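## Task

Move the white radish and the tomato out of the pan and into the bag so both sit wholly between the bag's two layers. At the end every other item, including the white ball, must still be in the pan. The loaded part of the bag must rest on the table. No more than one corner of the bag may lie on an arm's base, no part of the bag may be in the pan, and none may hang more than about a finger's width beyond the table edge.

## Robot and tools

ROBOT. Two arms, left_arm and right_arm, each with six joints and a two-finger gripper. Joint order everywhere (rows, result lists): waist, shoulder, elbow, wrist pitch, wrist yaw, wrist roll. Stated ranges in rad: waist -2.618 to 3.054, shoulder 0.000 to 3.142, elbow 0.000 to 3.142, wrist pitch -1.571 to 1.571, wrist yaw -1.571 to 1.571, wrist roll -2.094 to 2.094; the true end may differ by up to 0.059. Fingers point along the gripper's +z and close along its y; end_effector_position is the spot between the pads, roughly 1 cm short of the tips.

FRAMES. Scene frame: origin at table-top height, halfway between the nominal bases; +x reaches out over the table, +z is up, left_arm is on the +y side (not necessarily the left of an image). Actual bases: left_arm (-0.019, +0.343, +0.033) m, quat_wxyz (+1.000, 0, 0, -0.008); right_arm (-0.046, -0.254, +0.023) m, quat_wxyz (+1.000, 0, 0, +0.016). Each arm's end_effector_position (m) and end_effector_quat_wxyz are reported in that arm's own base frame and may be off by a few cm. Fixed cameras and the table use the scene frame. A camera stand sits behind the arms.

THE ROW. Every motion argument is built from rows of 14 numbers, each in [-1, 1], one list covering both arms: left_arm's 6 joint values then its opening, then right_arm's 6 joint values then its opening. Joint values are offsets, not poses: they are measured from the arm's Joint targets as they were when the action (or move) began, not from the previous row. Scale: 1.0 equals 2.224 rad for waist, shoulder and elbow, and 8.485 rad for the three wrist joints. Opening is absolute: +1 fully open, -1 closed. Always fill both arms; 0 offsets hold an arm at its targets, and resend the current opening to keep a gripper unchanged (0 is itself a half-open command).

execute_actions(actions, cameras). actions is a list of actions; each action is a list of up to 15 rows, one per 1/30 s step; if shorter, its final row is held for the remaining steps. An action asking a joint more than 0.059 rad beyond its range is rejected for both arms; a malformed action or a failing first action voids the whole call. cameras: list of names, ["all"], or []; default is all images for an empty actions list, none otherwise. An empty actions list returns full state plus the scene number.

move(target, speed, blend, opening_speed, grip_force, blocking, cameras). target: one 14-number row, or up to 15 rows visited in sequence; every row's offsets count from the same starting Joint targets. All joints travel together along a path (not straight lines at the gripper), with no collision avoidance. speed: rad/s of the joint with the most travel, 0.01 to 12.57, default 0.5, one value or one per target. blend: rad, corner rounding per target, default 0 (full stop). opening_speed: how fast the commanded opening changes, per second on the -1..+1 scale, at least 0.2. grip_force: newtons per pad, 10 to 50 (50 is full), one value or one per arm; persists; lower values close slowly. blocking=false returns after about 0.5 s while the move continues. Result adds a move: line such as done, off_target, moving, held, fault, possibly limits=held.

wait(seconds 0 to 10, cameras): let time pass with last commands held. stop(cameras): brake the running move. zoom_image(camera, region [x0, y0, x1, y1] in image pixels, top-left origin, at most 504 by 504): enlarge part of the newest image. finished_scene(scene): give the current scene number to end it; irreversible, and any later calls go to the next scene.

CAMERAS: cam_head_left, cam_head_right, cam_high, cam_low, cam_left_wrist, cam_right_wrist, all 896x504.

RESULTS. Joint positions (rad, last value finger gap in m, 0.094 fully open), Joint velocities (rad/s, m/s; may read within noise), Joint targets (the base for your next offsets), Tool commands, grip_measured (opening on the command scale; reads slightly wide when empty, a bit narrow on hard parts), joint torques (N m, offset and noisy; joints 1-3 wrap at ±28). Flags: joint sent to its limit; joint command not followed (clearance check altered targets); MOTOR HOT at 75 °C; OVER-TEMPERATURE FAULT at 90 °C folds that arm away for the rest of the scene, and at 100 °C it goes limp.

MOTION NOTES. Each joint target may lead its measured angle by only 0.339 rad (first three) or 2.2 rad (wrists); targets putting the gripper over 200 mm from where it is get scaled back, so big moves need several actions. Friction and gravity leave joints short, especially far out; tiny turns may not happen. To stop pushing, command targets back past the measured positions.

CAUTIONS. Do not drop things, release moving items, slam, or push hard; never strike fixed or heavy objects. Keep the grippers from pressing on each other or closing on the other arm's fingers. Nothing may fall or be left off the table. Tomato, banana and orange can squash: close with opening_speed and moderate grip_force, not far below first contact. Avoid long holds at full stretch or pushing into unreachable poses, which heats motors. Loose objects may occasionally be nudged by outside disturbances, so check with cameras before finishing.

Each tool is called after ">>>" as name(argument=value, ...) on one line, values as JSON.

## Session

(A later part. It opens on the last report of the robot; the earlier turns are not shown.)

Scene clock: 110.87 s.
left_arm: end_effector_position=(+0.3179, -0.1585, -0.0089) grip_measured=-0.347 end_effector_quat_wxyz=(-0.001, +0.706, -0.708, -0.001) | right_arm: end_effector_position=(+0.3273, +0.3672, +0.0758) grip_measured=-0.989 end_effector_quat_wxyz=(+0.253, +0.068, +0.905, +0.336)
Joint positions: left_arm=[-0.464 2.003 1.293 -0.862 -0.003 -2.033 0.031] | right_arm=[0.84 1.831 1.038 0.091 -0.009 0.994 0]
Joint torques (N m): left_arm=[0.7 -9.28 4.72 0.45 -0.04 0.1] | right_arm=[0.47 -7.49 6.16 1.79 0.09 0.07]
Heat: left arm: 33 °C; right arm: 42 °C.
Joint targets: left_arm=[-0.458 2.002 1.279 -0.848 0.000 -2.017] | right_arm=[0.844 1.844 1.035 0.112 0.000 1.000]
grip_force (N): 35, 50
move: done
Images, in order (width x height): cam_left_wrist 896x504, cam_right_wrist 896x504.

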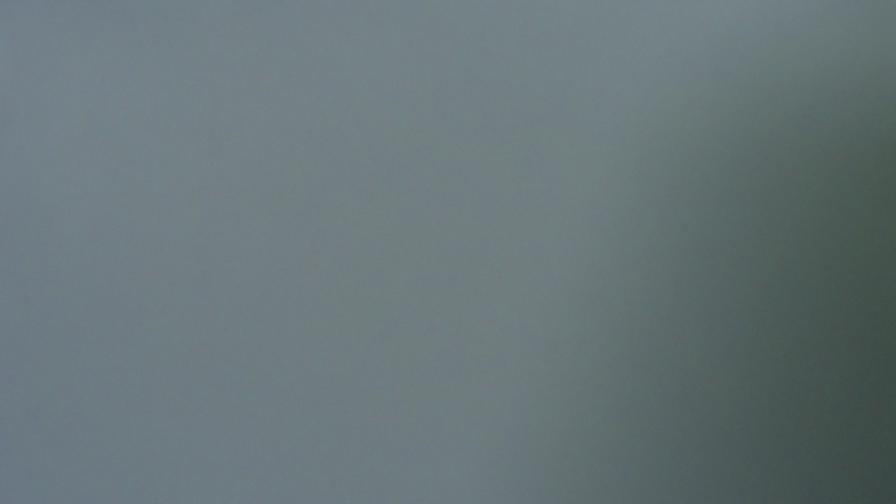

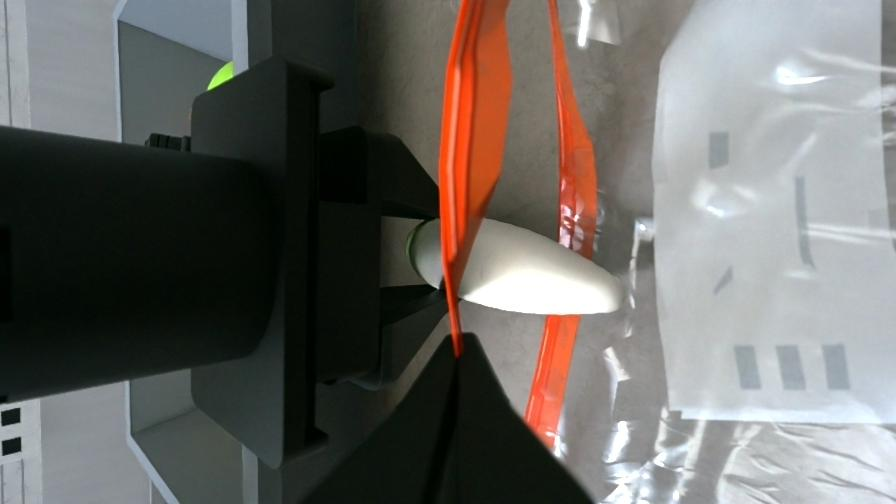

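>>> move(target=[[-0.0027,-0.0298,0.0665,-0.0252,0,0,-0.4, 0,0,0,0,0,0,-1],[-0.0285,-0.0067,0.0993,-0.0278,0,-0.0062,-0.4, 0,0,0,0,0,0,-1],[-0.0285,0.0264,0.034,-0.002,0,-0.0062,-0.4, 0,0,0,0,0,0,-1]], speed=[0.25,0.25,0.2], blend=[0.01,0.01,0], cameras=["cam_head_left","cam_right_wrist","cam_left_wrist"])

Scene clock: 114.13 s.
left_arm: end_effector_position=(+0.3230, -0.1804, -0.0017) grip_measured=-0.350 end_effector_quat_wxyz=(-0.009, +0.699, -0.715, +0.001) | right_arm: end_effector_position=(+0.3273, +0.3672, +0.0758) grip_measured=-0.989 end_effector_quat_wxyz=(+0.253, +0.068, +0.905, +0.336)
Joint positions: left_arm=[-0.517 2.034 1.371 -0.901 -0.016 -2.064 0.031] | right_arm=[0.84 1.831 1.038 0.091 -0.009 0.994 0]
Joint torques (N m): left_arm=[-0.09 -7.56 4.66 0.72 0.09 -0.11] | right_arm=[0.46 -7.49 6.16 1.79 0.08 0.07]
Heat: left arm: 33 °C; right arm: 42 °C.
Joint targets: left_arm=[-0.521 2.061 1.354 -0.865 0.000 -2.070] | right_arm=[0.844 1.844 1.035 0.112 0.000 1.000]
grip_force (N): 35, 50
move: off_target (left_arm); left_arm: the wrist pitch is farthest, 0.036 rad from its target
Images, in order (width x height): cam_head_left 896x504, cam_left_wrist 896x504, cam_right_wrist 896x504.

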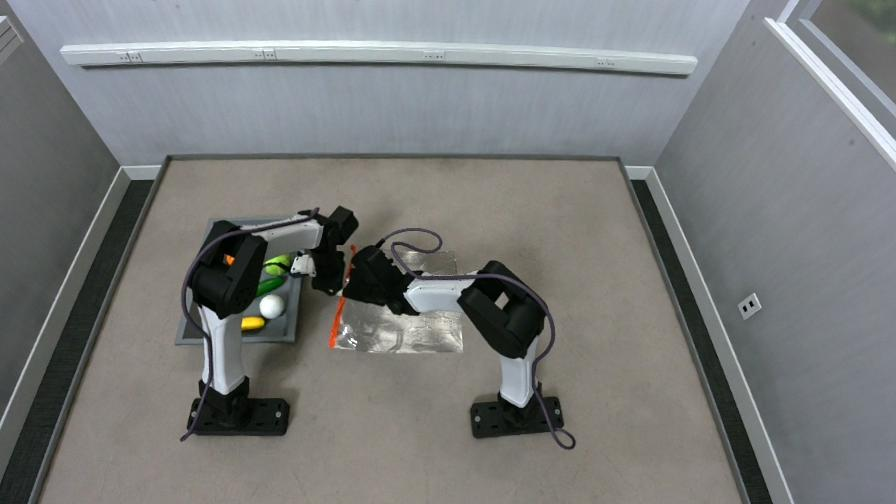

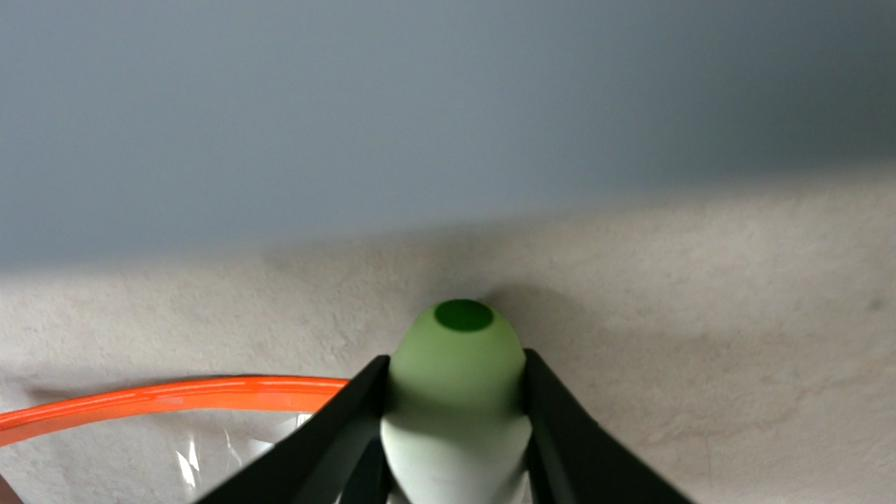

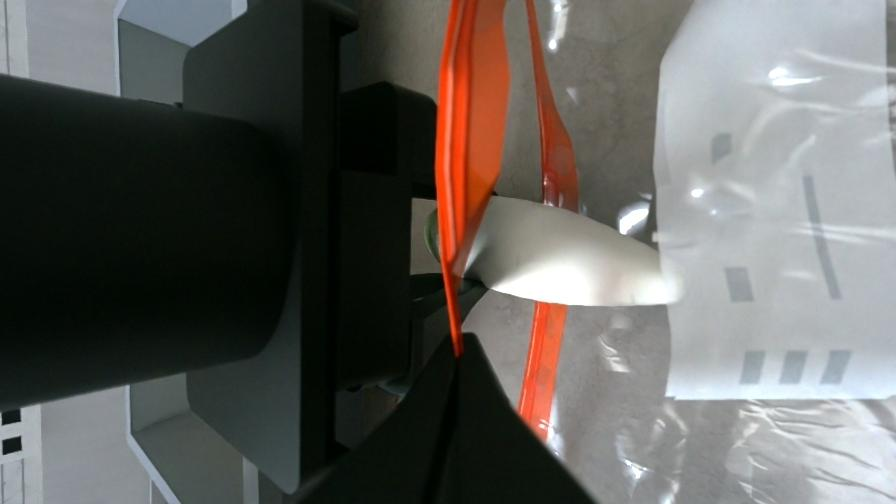

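>>> move(target=[[0,0,0,0,0,0,-0.4, -0.0246,-0.0615,-0.0445,-0.0046,0,0,-1],[0.0041,-0.0319,0.0488,-0.021,0,0,-0.4, -0.0246,-0.0615,-0.0445,-0.0046,0,0,-1],[-0.0338,0.0024,0.0998,-0.0254,0,0,-0.4, -0.0246,-0.0615,-0.0445,-0.0046,0,0,-1],[-0.0338,0.0273,0.0458,-0.0047,0,0,-0.4, -0.0246,-0.0615,-0.0445,-0.0046,0,0,-1]], speed=[0.2,0.25,0.2,0.2], blend=[0.01,0.01,0.01,0], cameras=["cam_head_left","cam_right_wrist","cam_left_wrist"])

Scene clock: 119.07 s.
left_arm: end_effector_position=(+0.3257, -0.2164, -0.0042) grip_measured=-0.350 end_effector_quat_wxyz=(+0.009, -0.671, +0.741, -0.007) | right_arm: end_effector_position=(+0.3228, +0.3310, +0.0706) grip_measured=-0.989 end_effector_quat_wxyz=(+0.250, +0.090, +0.910, +0.317)
Joint positions: left_arm=[-0.593 2.102 1.466 -0.916 -0.015 -2.065 0.031] | right_arm=[0.795 1.748 0.94 0.069 -0.009 0.995 0.001]
Joint torques (N m): left_arm=[-0.02 -8.75 5.39 0.46 0.07 -0.08] | right_arm=[-0.46 -11.37 6.01 1.58 0.08 0.07]
Heat: left arm: 34 °C; right arm: 42 °C.
Joint targets: left_arm=[-0.596 2.121 1.456 -0.905 0.000 -2.070] | right_arm=[0.789 1.707 0.936 0.073 0.000 1.000]
grip_force (N): 35, 50
move: off_target (right_arm); right_arm: the shoulder is farthest, 0.040 rad from its target
Images, in order (width x height): cam_head_left 896x504, cam_left_wrist 896x504, cam_right_wrist 896x504.

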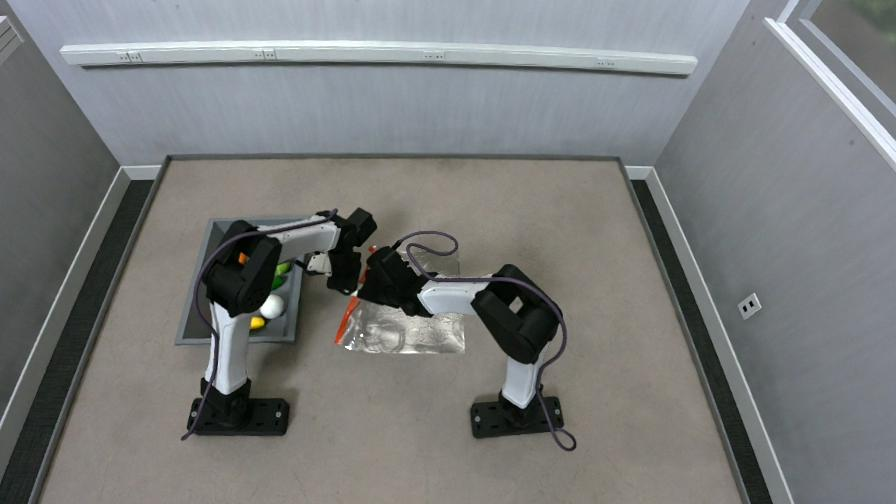

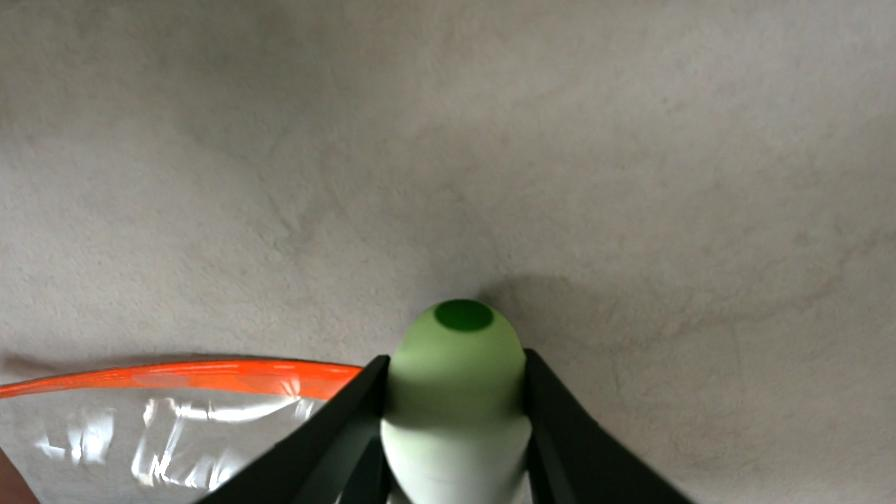

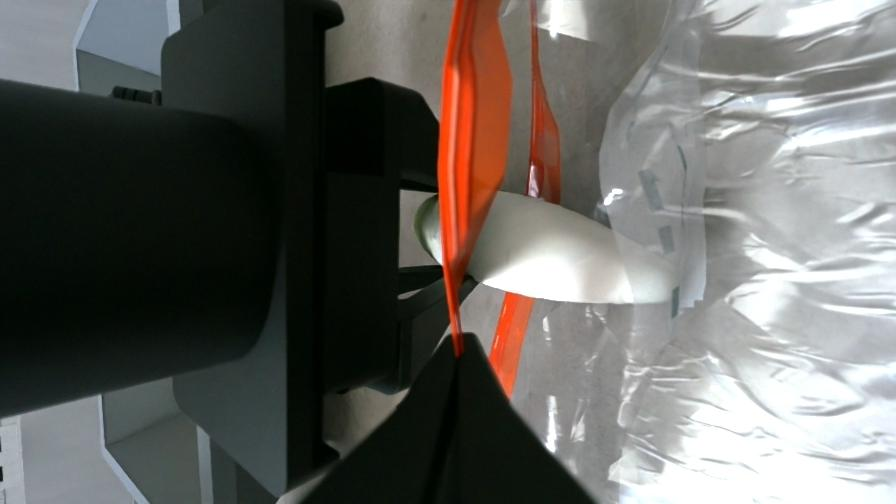

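>>> move(target=[[0,0,0,0,0,0,0.05, 0,0,0,0,0,0,-1],[0,-0.0321,0.0791,-0.0293,0,0,0.05, 0,0,0,0,0,0,-1],[0.0566,-0.1194,-0.0431,-0.0201,0,0.0016,0.05, 0,0,0,0,0,0,-1],[0.0566,-0.0951,-0.0918,-0.001,0,0.0016,0.05, 0,0,0,0,0,0,-1],[0.1465,-0.1366,-0.1471,0.0027,0,0.0252,0.05, 0,0,0,0,0,0,-1]], speed=[0.2,0.3,0.35,0.3,0.18], blend=[0,0.02,0.02,0.01,0], cameras=["cam_head_left","cam_right_wrist","cam_left_wrist","cam_low"])

Scene clock: 127.10 s.
left_arm: end_effector_position=(+0.3016, -0.0864, +0.0083) grip_measured=+0.048 end_effector_quat_wxyz=(+0.002, +0.714, -0.701, -0.005) | right_arm: end_effector_position=(+0.3228, +0.3310, +0.0706) grip_measured=-0.989 end_effector_quat_wxyz=(+0.250, +0.090, +0.910, +0.317)
Joint positions: left_arm=[-0.279 1.841 1.143 -0.884 -0.001 -1.869 0.049] | right_arm=[0.795 1.748 0.94 0.069 -0.009 0.995 0.001]
Joint torques (N m): left_arm=[0.9 -9.73 4.86 0.3 -0.06 0.08] | right_arm=[-0.49 -11.37 6 1.58 0.08 0.07]
Heat: left arm: 34 °C; right arm: 43 °C.
Joint targets: left_arm=[-0.270 1.818 1.129 -0.882 0.000 -1.856] | right_arm=[0.789 1.707 0.936 0.073 0.000 1.000]
grip_force (N): 35, 50
move: off_target (right_arm); right_arm: the shoulder is farthest, 0.041 rad from its target
Images, in order (width x height): cam_head_left 896x504, cam_low 896x504, cam_left_wrist 896x504, cam_right_wrist 896x504.

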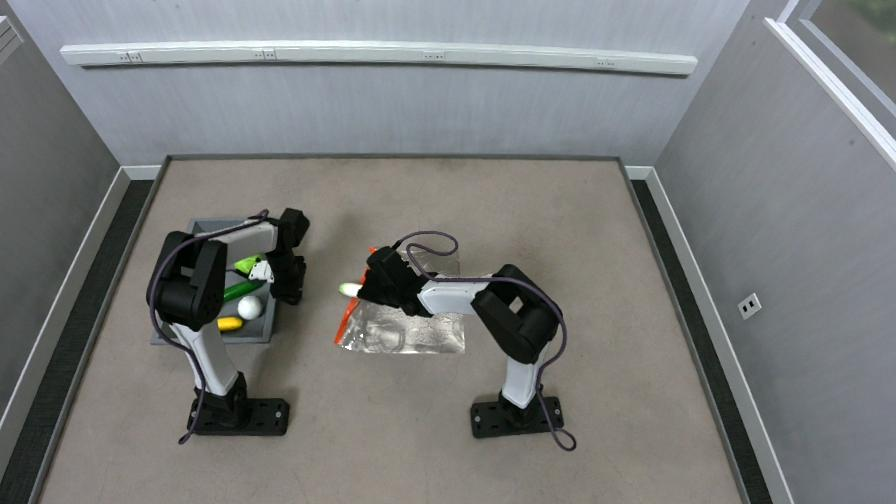

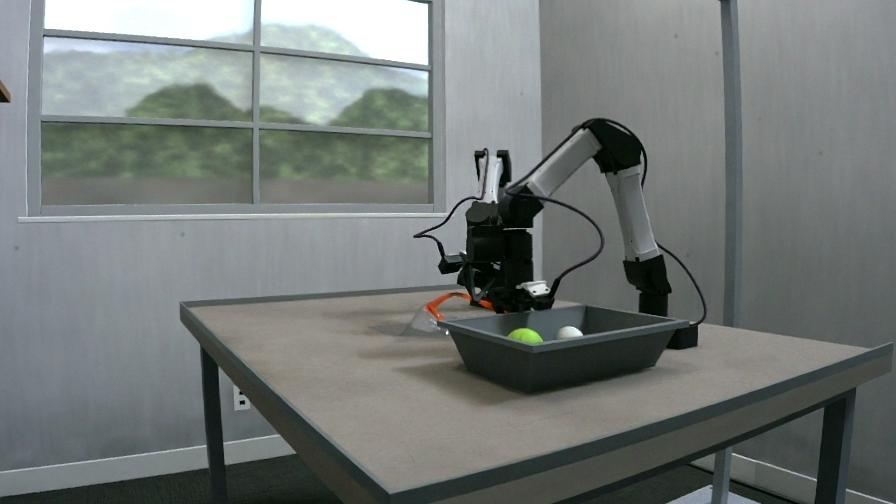

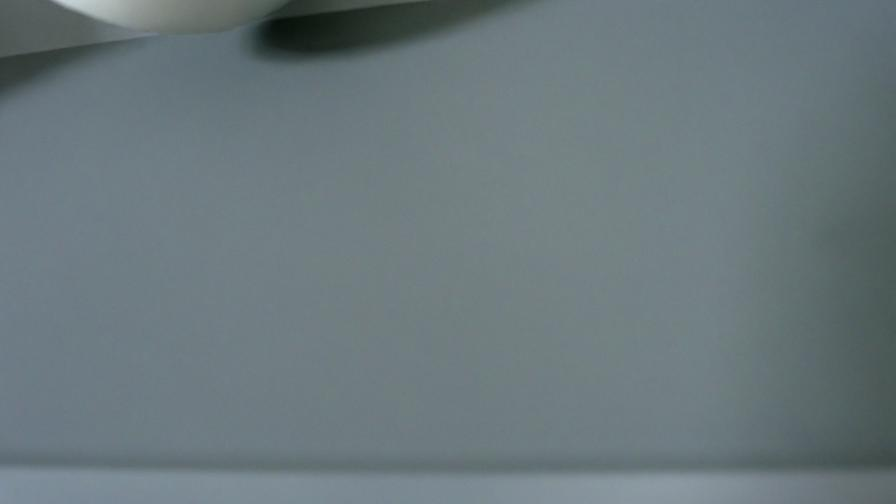

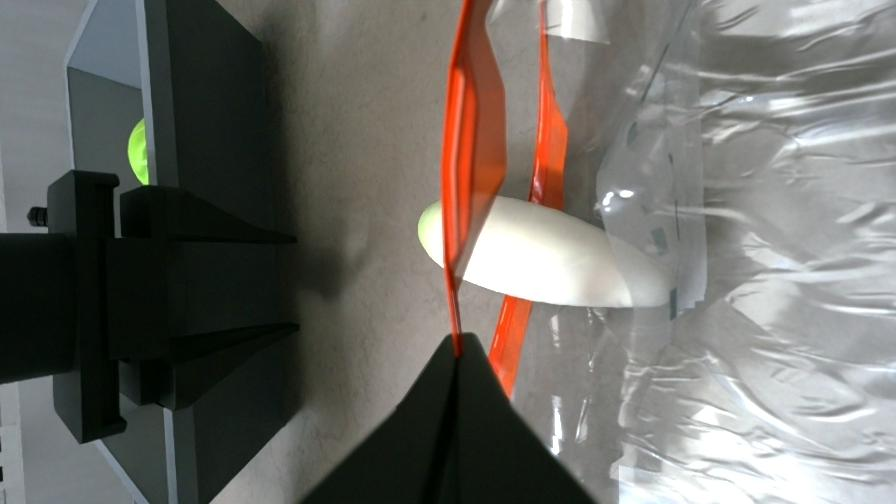

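>>> move(target=[[-0.0393,0.0133,0.1086,-0.025,0,-0.0059,0.1, 0,0,0,0,0,0,-1],[0.0158,0.0619,0.0433,0.0182,0.0814,0.0128,0.1, 0,0,0,0,0,0,-1],[-0.0021,0.1147,0.0068,0.0455,0.0808,0.0067,0.1, 0,0,0,0,0,0,-1]], speed=[0.4,0.5,0.25], blend=[0.02,0,0], cameras=["cam_head_left","cam_right_wrist","cam_left_wrist"])

Scene clock: 133.73 s.
left_arm: end_effector_position=(+0.3335, -0.2049, -0.0127) grip_measured=+0.098 end_effector_quat_wxyz=(-0.245, -0.629, +0.699, -0.236) | right_arm: end_effector_position=(+0.3228, +0.3310, +0.0706) grip_measured=-0.989 end_effector_quat_wxyz=(+0.250, +0.090, +0.910, +0.317)
Joint positions: left_arm=[-0.268 2.051 1.156 -0.514 0.678 -1.79 0.052] | right_arm=[0.795 1.748 0.94 0.069 -0.009 0.995 0.001]
Joint torques (N m): left_arm=[-0.27 -7.71 4.66 0.86 0.39 -0.12] | right_arm=[-0.49 -11.4 6.01 1.58 0.08 0.07]
Heat: left arm: 34 °C; right arm: 44 °C.
Joint targets: left_arm=[-0.275 2.072 1.144 -0.496 0.686 -1.799] | right_arm=[0.789 1.707 0.936 0.073 0.000 1.000]
grip_force (N): 35, 50
move: off_target (right_arm); right_arm: the shoulder is farthest, 0.041 rad from its target
Images, in order (width x height): cam_head_left 896x504, cam_left_wrist 896x504, cam_right_wrist 896x504.

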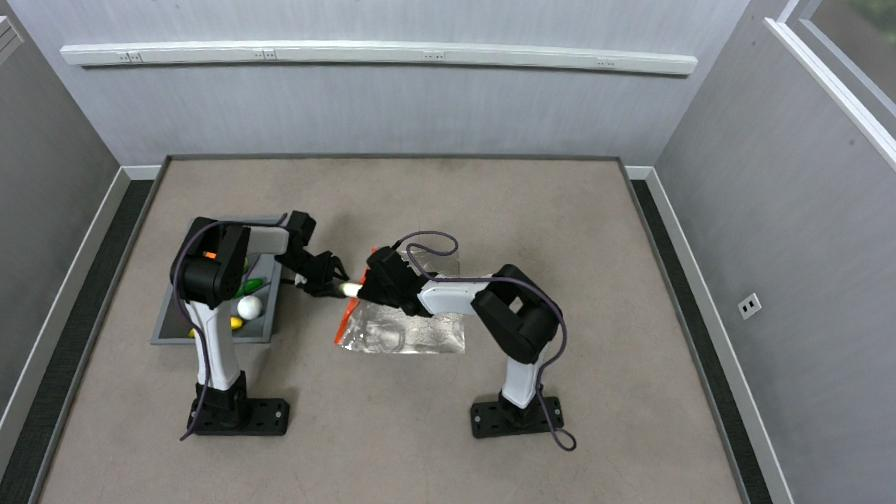

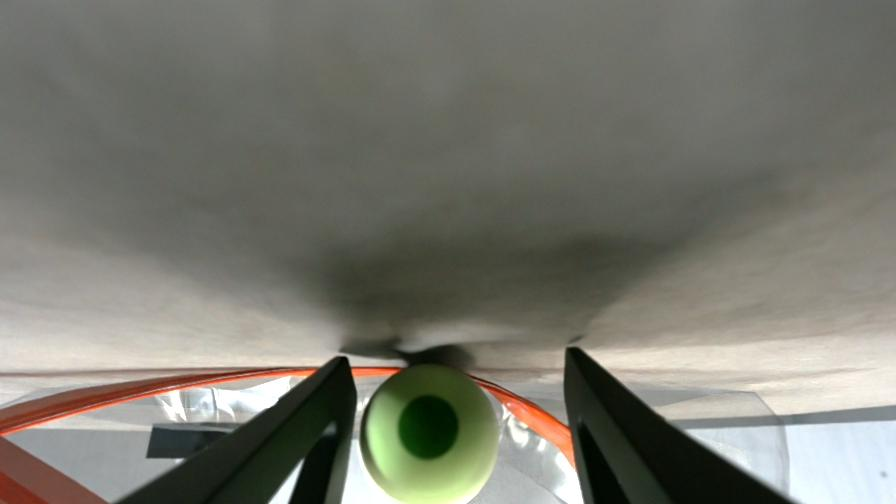

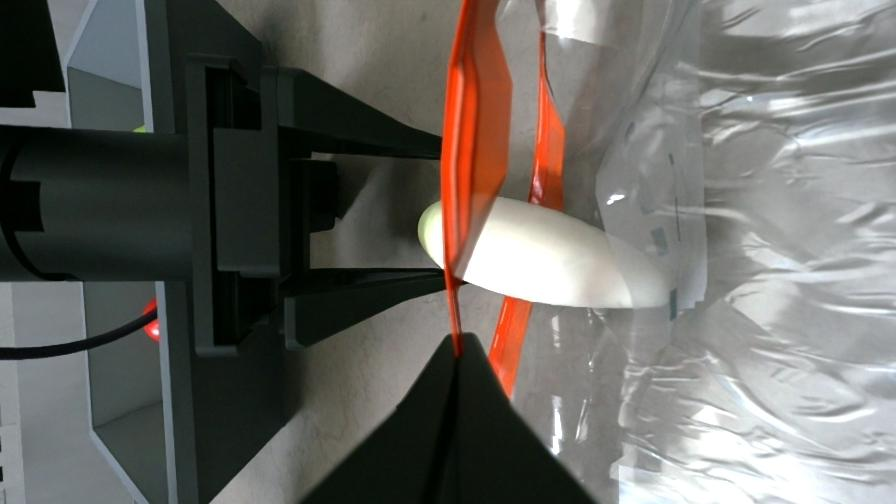

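>>> move(target=[[-0.0157,0.0006,0,0.0026,-0.0005,-0.0041,0.1, 0,0,0,0,0,0,-1],[-0.0157,0.0006,0,0.0026,-0.0005,-0.0041,-0.42, 0,0,0,0,0,0,-1],[-0.0157,-0.0276,0.0342,-0.0137,-0.0004,-0.0041,-0.42, 0,0,0,0,0,0,-1],[-0.0379,-0.0202,0.0478,-0.0101,-0.0018,-0.0126,-0.42, 0,0,0,0,0,0,-1],[-0.0379,0.0138,0.0264,0.0045,-0.0018,-0.0126,-0.42, 0,0,0,0,0,0,-1]], speed=[0.2,0.2,0.2,0.2,0.2], blend=[0,0,0.01,0.01,0], cameras=["cam_head_left","cam_right_wrist","cam_left_wrist"])

Scene clock: 140.77 s.
left_arm: end_effector_position=(+0.3373, -0.2421, -0.0102) grip_measured=-0.341 end_effector_quat_wxyz=(-0.252, -0.624, +0.700, -0.239) | right_arm: end_effector_position=(+0.3228, +0.3310, +0.0706) grip_measured=-0.989 end_effector_quat_wxyz=(+0.250, +0.090, +0.910, +0.317)
Joint positions: left_arm=[-0.357 2.086 1.212 -0.469 0.678 -1.894 0.031] | right_arm=[0.795 1.748 0.94 0.069 -0.009 0.995 0.001]
Joint torques (N m): left_arm=[-0.01 -8.44 5.12 0.93 0.25 -0.15] | right_arm=[-0.49 -11.4 6.01 1.58 0.08 0.07]
Heat: left arm: 34 °C; right arm: 45 °C.
Joint targets: left_arm=[-0.359 2.103 1.203 -0.458 0.670 -1.906] | right_arm=[0.789 1.707 0.936 0.073 0.000 1.000]
grip_force (N): 35, 50
move: off_target (right_arm); right_arm: the shoulder is farthest, 0.041 rad from its target
Images, in order (width x height): cam_head_left 896x504, cam_left_wrist 896x504, cam_right_wrist 896x504.

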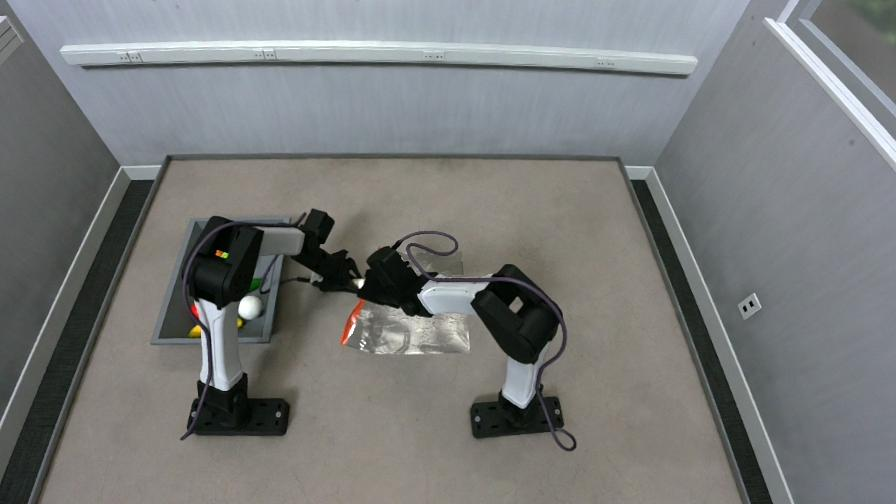

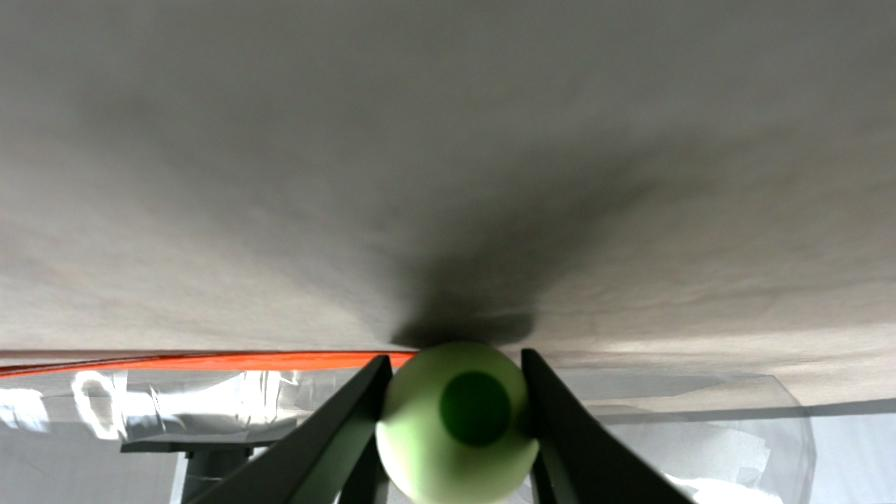

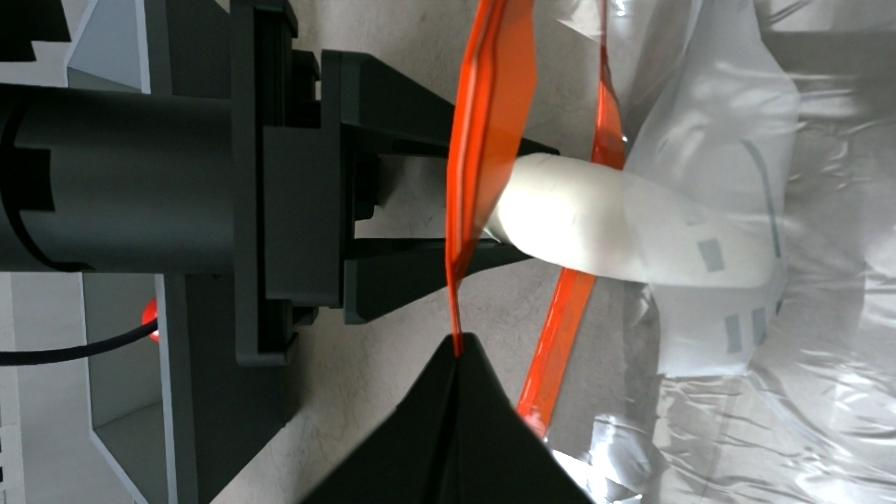

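>>> move(target=[0,-0.0579,0.0464,-0.0273,0,0,-0.42, 0,0,0,0,0,0,-1], speed=0.25, cameras=["cam_right_wrist","cam_left_wrist","cam_low"])

>>> zoom_image(camera="cam_low", region=[370, 200, 570, 360])

Scene clock: 143.13 s.
left_arm: end_effector_position=(+0.3294, -0.2391, +0.0318) grip_measured=-0.341 end_effector_quat_wxyz=(-0.262, -0.632, +0.696, -0.219) | right_arm: end_effector_position=(+0.3228, +0.3310, +0.0706) grip_measured=-0.989 end_effector_quat_wxyz=(+0.250, +0.090, +0.910, +0.317)
Joint positions: left_arm=[-0.357 2.002 1.288 -0.677 0.678 -1.894 0.031] | right_arm=[0.795 1.748 0.94 0.069 -0.009 0.995 0.001]
Joint torques (N m): left_arm=[0.03 -11.73 8.32 0.58 0.25 -0.14] | right_arm=[-0.47 -11.38 6.01 1.58 0.09 0.07]
Heat: left arm: 35 °C; right arm: 46 °C.
Joint targets: left_arm=[-0.359 1.975 1.306 -0.690 0.670 -1.906] | right_arm=[0.789 1.707 0.936 0.073 0.000 1.000]
grip_force (N): 35, 50
move: off_target (right_arm); right_arm: the shoulder is farthest, 0.041 rad from its target
Images, in order (width x height): cam_low 896x504, cam_left_wrist 896x504, cam_right_wrist 896x504.

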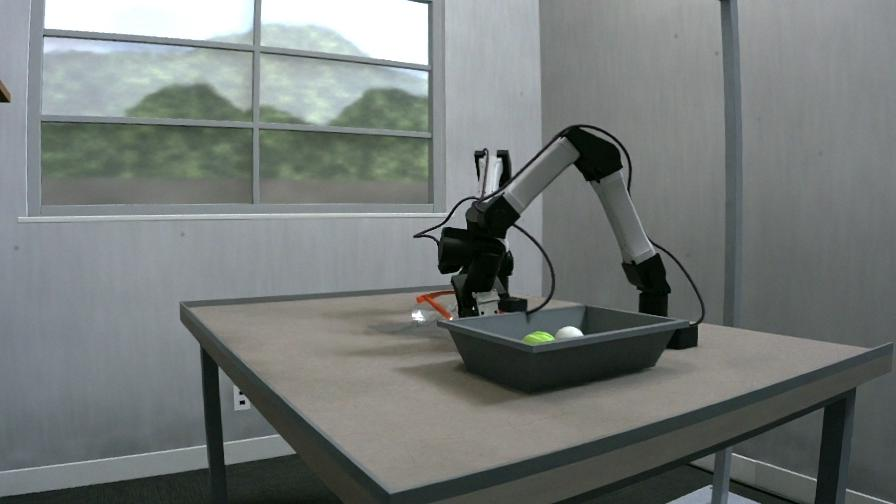

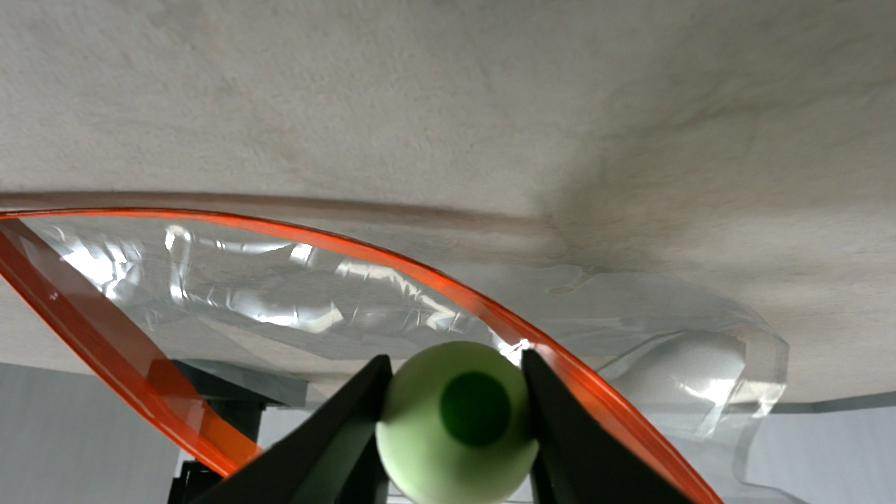

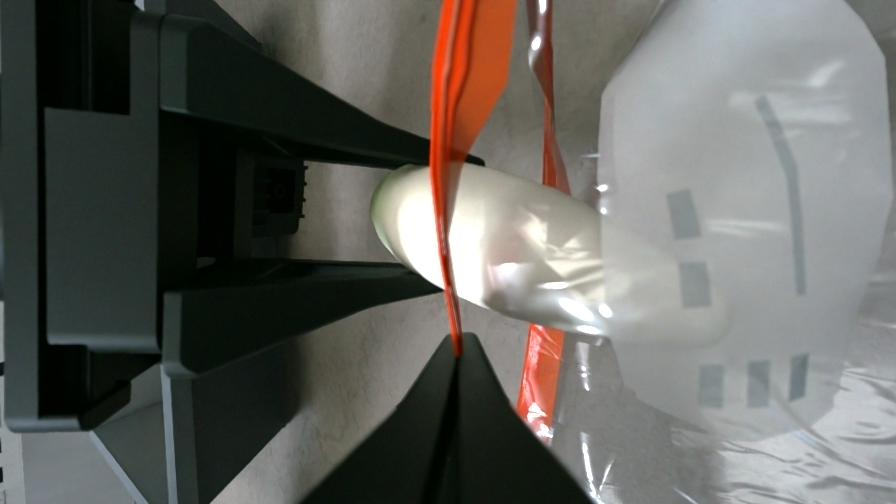

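Scaled by 2.520 from the camera's 896x504 image, which has a finer 1280x720 frame.

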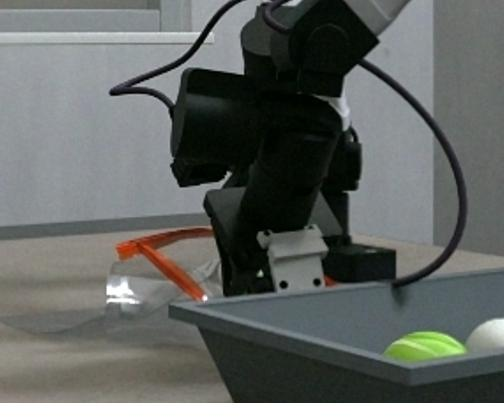

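>>> move(target=[0,0,0,0,0,0,-0.42, -0.1066,0.1041,0.1406,-0.0477,-0.0788,-0.026,-1], speed=0.3, cameras=["cam_right_wrist","cam_left_wrist","cam_low","cam_head_left"])

>>> zoom_image(camera="cam_low", region=[370, 200, 570, 360])

Scene clock: 147.83 s.
left_arm: end_effector_position=(+0.3290, -0.2388, +0.0316) grip_measured=-0.341 end_effector_quat_wxyz=(-0.263, -0.632, +0.696, -0.218) | right_arm: end_effector_position=(+0.3218, +0.3258, +0.0670) grip_measured=-0.989 end_effector_quat_wxyz=(+0.003, +0.020, +0.916, +0.400)
Joint positions: left_arm=[-0.357 2.002 1.288 -0.679 0.677 -1.894 0.031] | right_arm=[0.558 1.923 1.221 -0.331 -0.656 0.788 0]
Joint torques (N m): left_arm=[0.02 -11.73 8.35 0.58 0.26 -0.15] | right_arm=[-0.47 -7.82 8.87 1.1 -0.37 -0.1]
Heat: left arm: 35 °C; right arm: 45 °C.
Joint targets: left_arm=[-0.359 1.975 1.306 -0.690 0.670 -1.906] | right_arm=[0.553 1.939 1.248 -0.331 -0.669 0.779]
grip_force (N): 35, 50
move: done
Images, in order (width x height): cam_head_left 896x504, cam_low 896x504, cam_left_wrist 896x504, cam_right_wrist 896x504.

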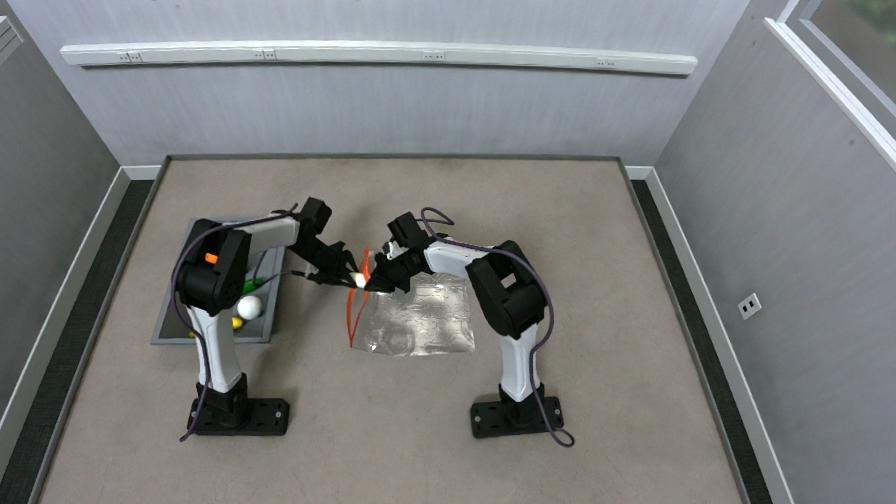

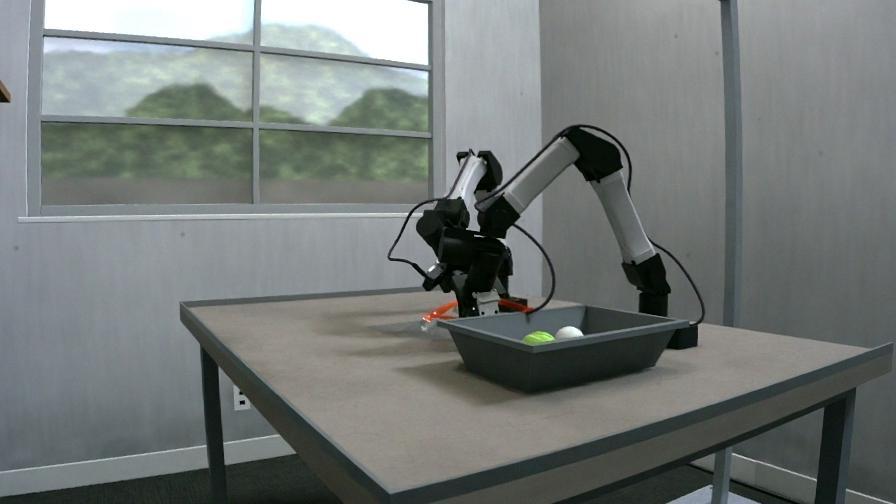

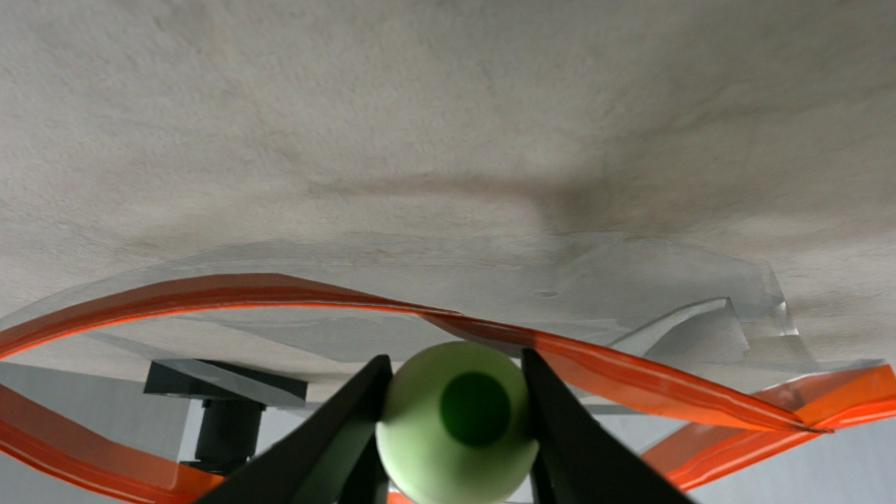

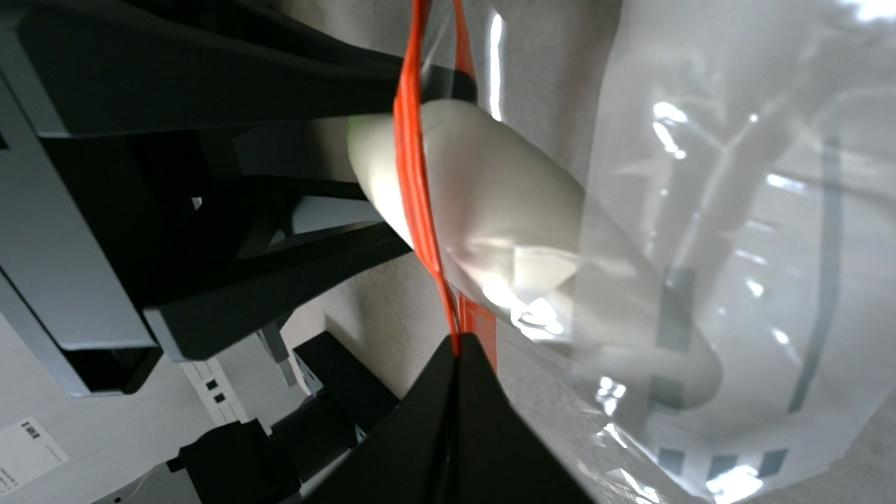

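Scaled by 2.520 from the camera's 896x504 image, which has a finer 1280x720 frame.

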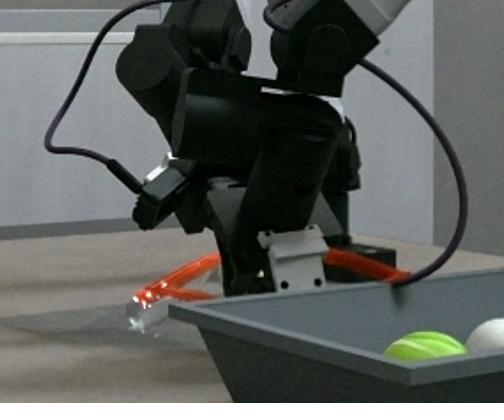

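>>> zoom_image(camera="cam_head_left", region=[310, 220, 430, 370])

>>> zoom_image(camera="cam_left_wrist", region=[0, 220, 896, 504])

Scaled by 3.360 from the camera's 896x504 image, which has a finer 1280x720 frame.

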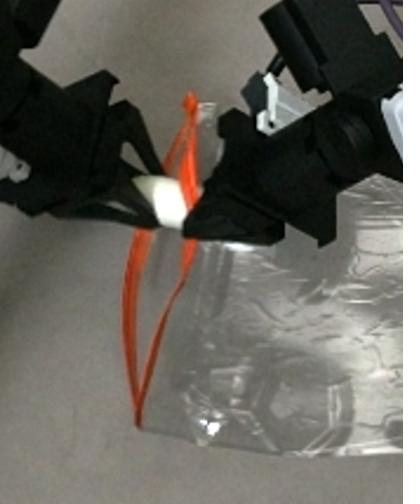

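Region (0, 220, 896, 504) is 896x284 pixels. A region can be at most 504 by 504 pixels.

>>> move(target=[0,0.0579,-0.0464,0.0273,0,0,-0.42, 0,0,0,0,0,0,-1], speed=0.25, cameras=["cam_right_wrist","cam_left_wrist","cam_head_left"])

>>> zoom_image(camera="cam_head_left", region=[310, 220, 430, 370])

Scene clock: 150.33 s.
left_arm: end_effector_position=(+0.3376, -0.2421, -0.0100) grip_measured=-0.341 end_effector_quat_wxyz=(-0.251, -0.624, +0.700, -0.240) | right_arm: end_effector_position=(+0.3215, +0.3258, +0.0669) grip_measured=-0.989 end_effector_quat_wxyz=(+0.003, +0.020, +0.916, +0.400)
Joint positions: left_arm=[-0.357 2.085 1.212 -0.468 0.677 -1.894 0.031] | right_arm=[0.558 1.923 1.221 -0.332 -0.657 0.788 0]
Joint torques (N m): left_arm=[0.01 -8.4 5.19 0.93 0.26 -0.14] | right_arm=[-0.47 -7.8 8.85 1.13 -0.39 -0.09]
Heat: left arm: 35 °C; right arm: 45 °C.
Joint targets: left_arm=[-0.359 2.103 1.203 -0.458 0.670 -1.906] | right_arm=[0.553 1.939 1.248 -0.331 -0.669 0.780]
grip_force (N): 35, 50
move: done
Images, in order (width x height): cam_head_left 896x504, cam_left_wrist 896x504, cam_right_wrist 896x504.

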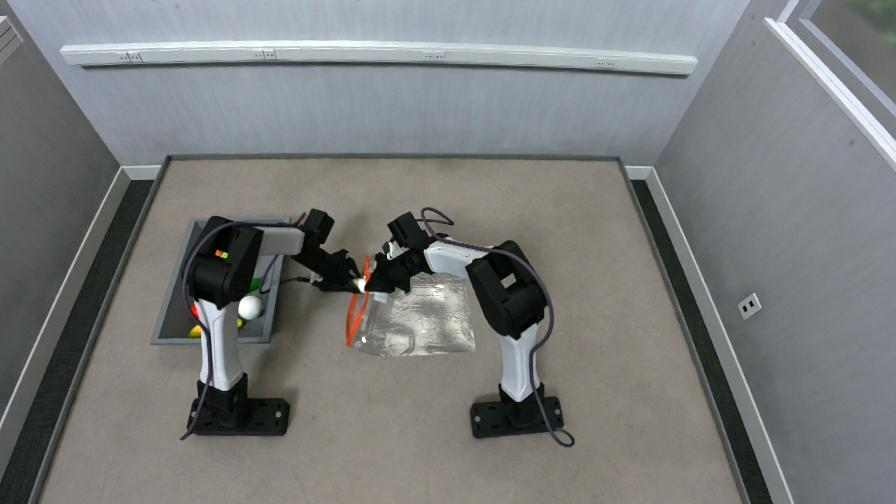

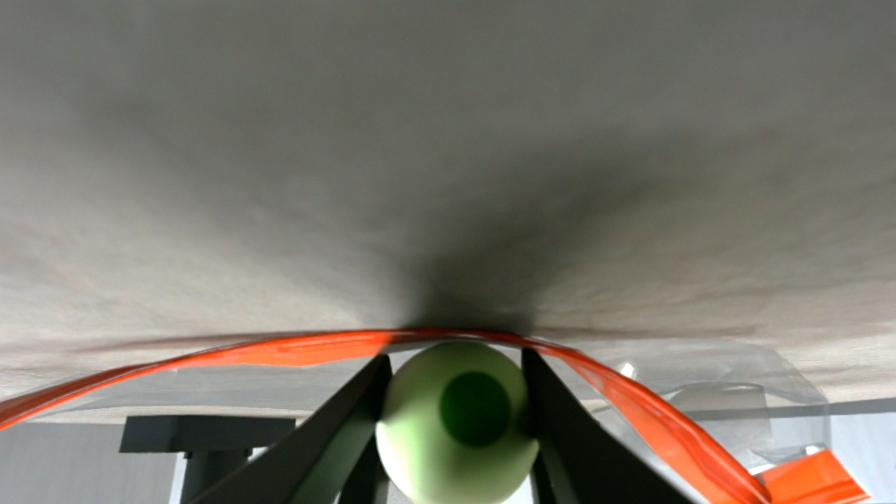

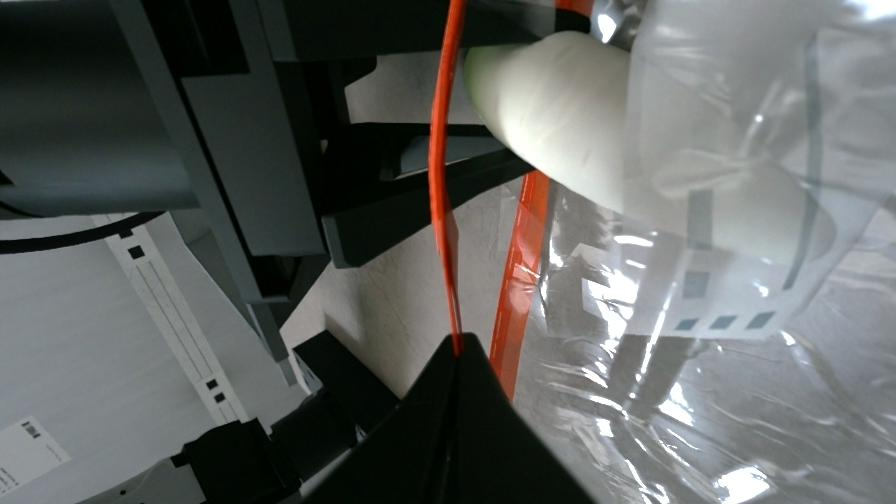

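Scaled by 3.360 from the camera's 896x504 image, which has a finer 1280x720 frame.

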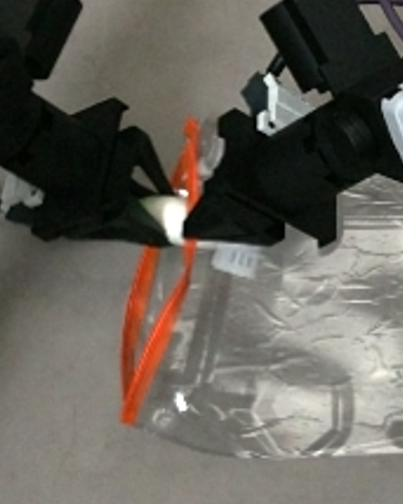

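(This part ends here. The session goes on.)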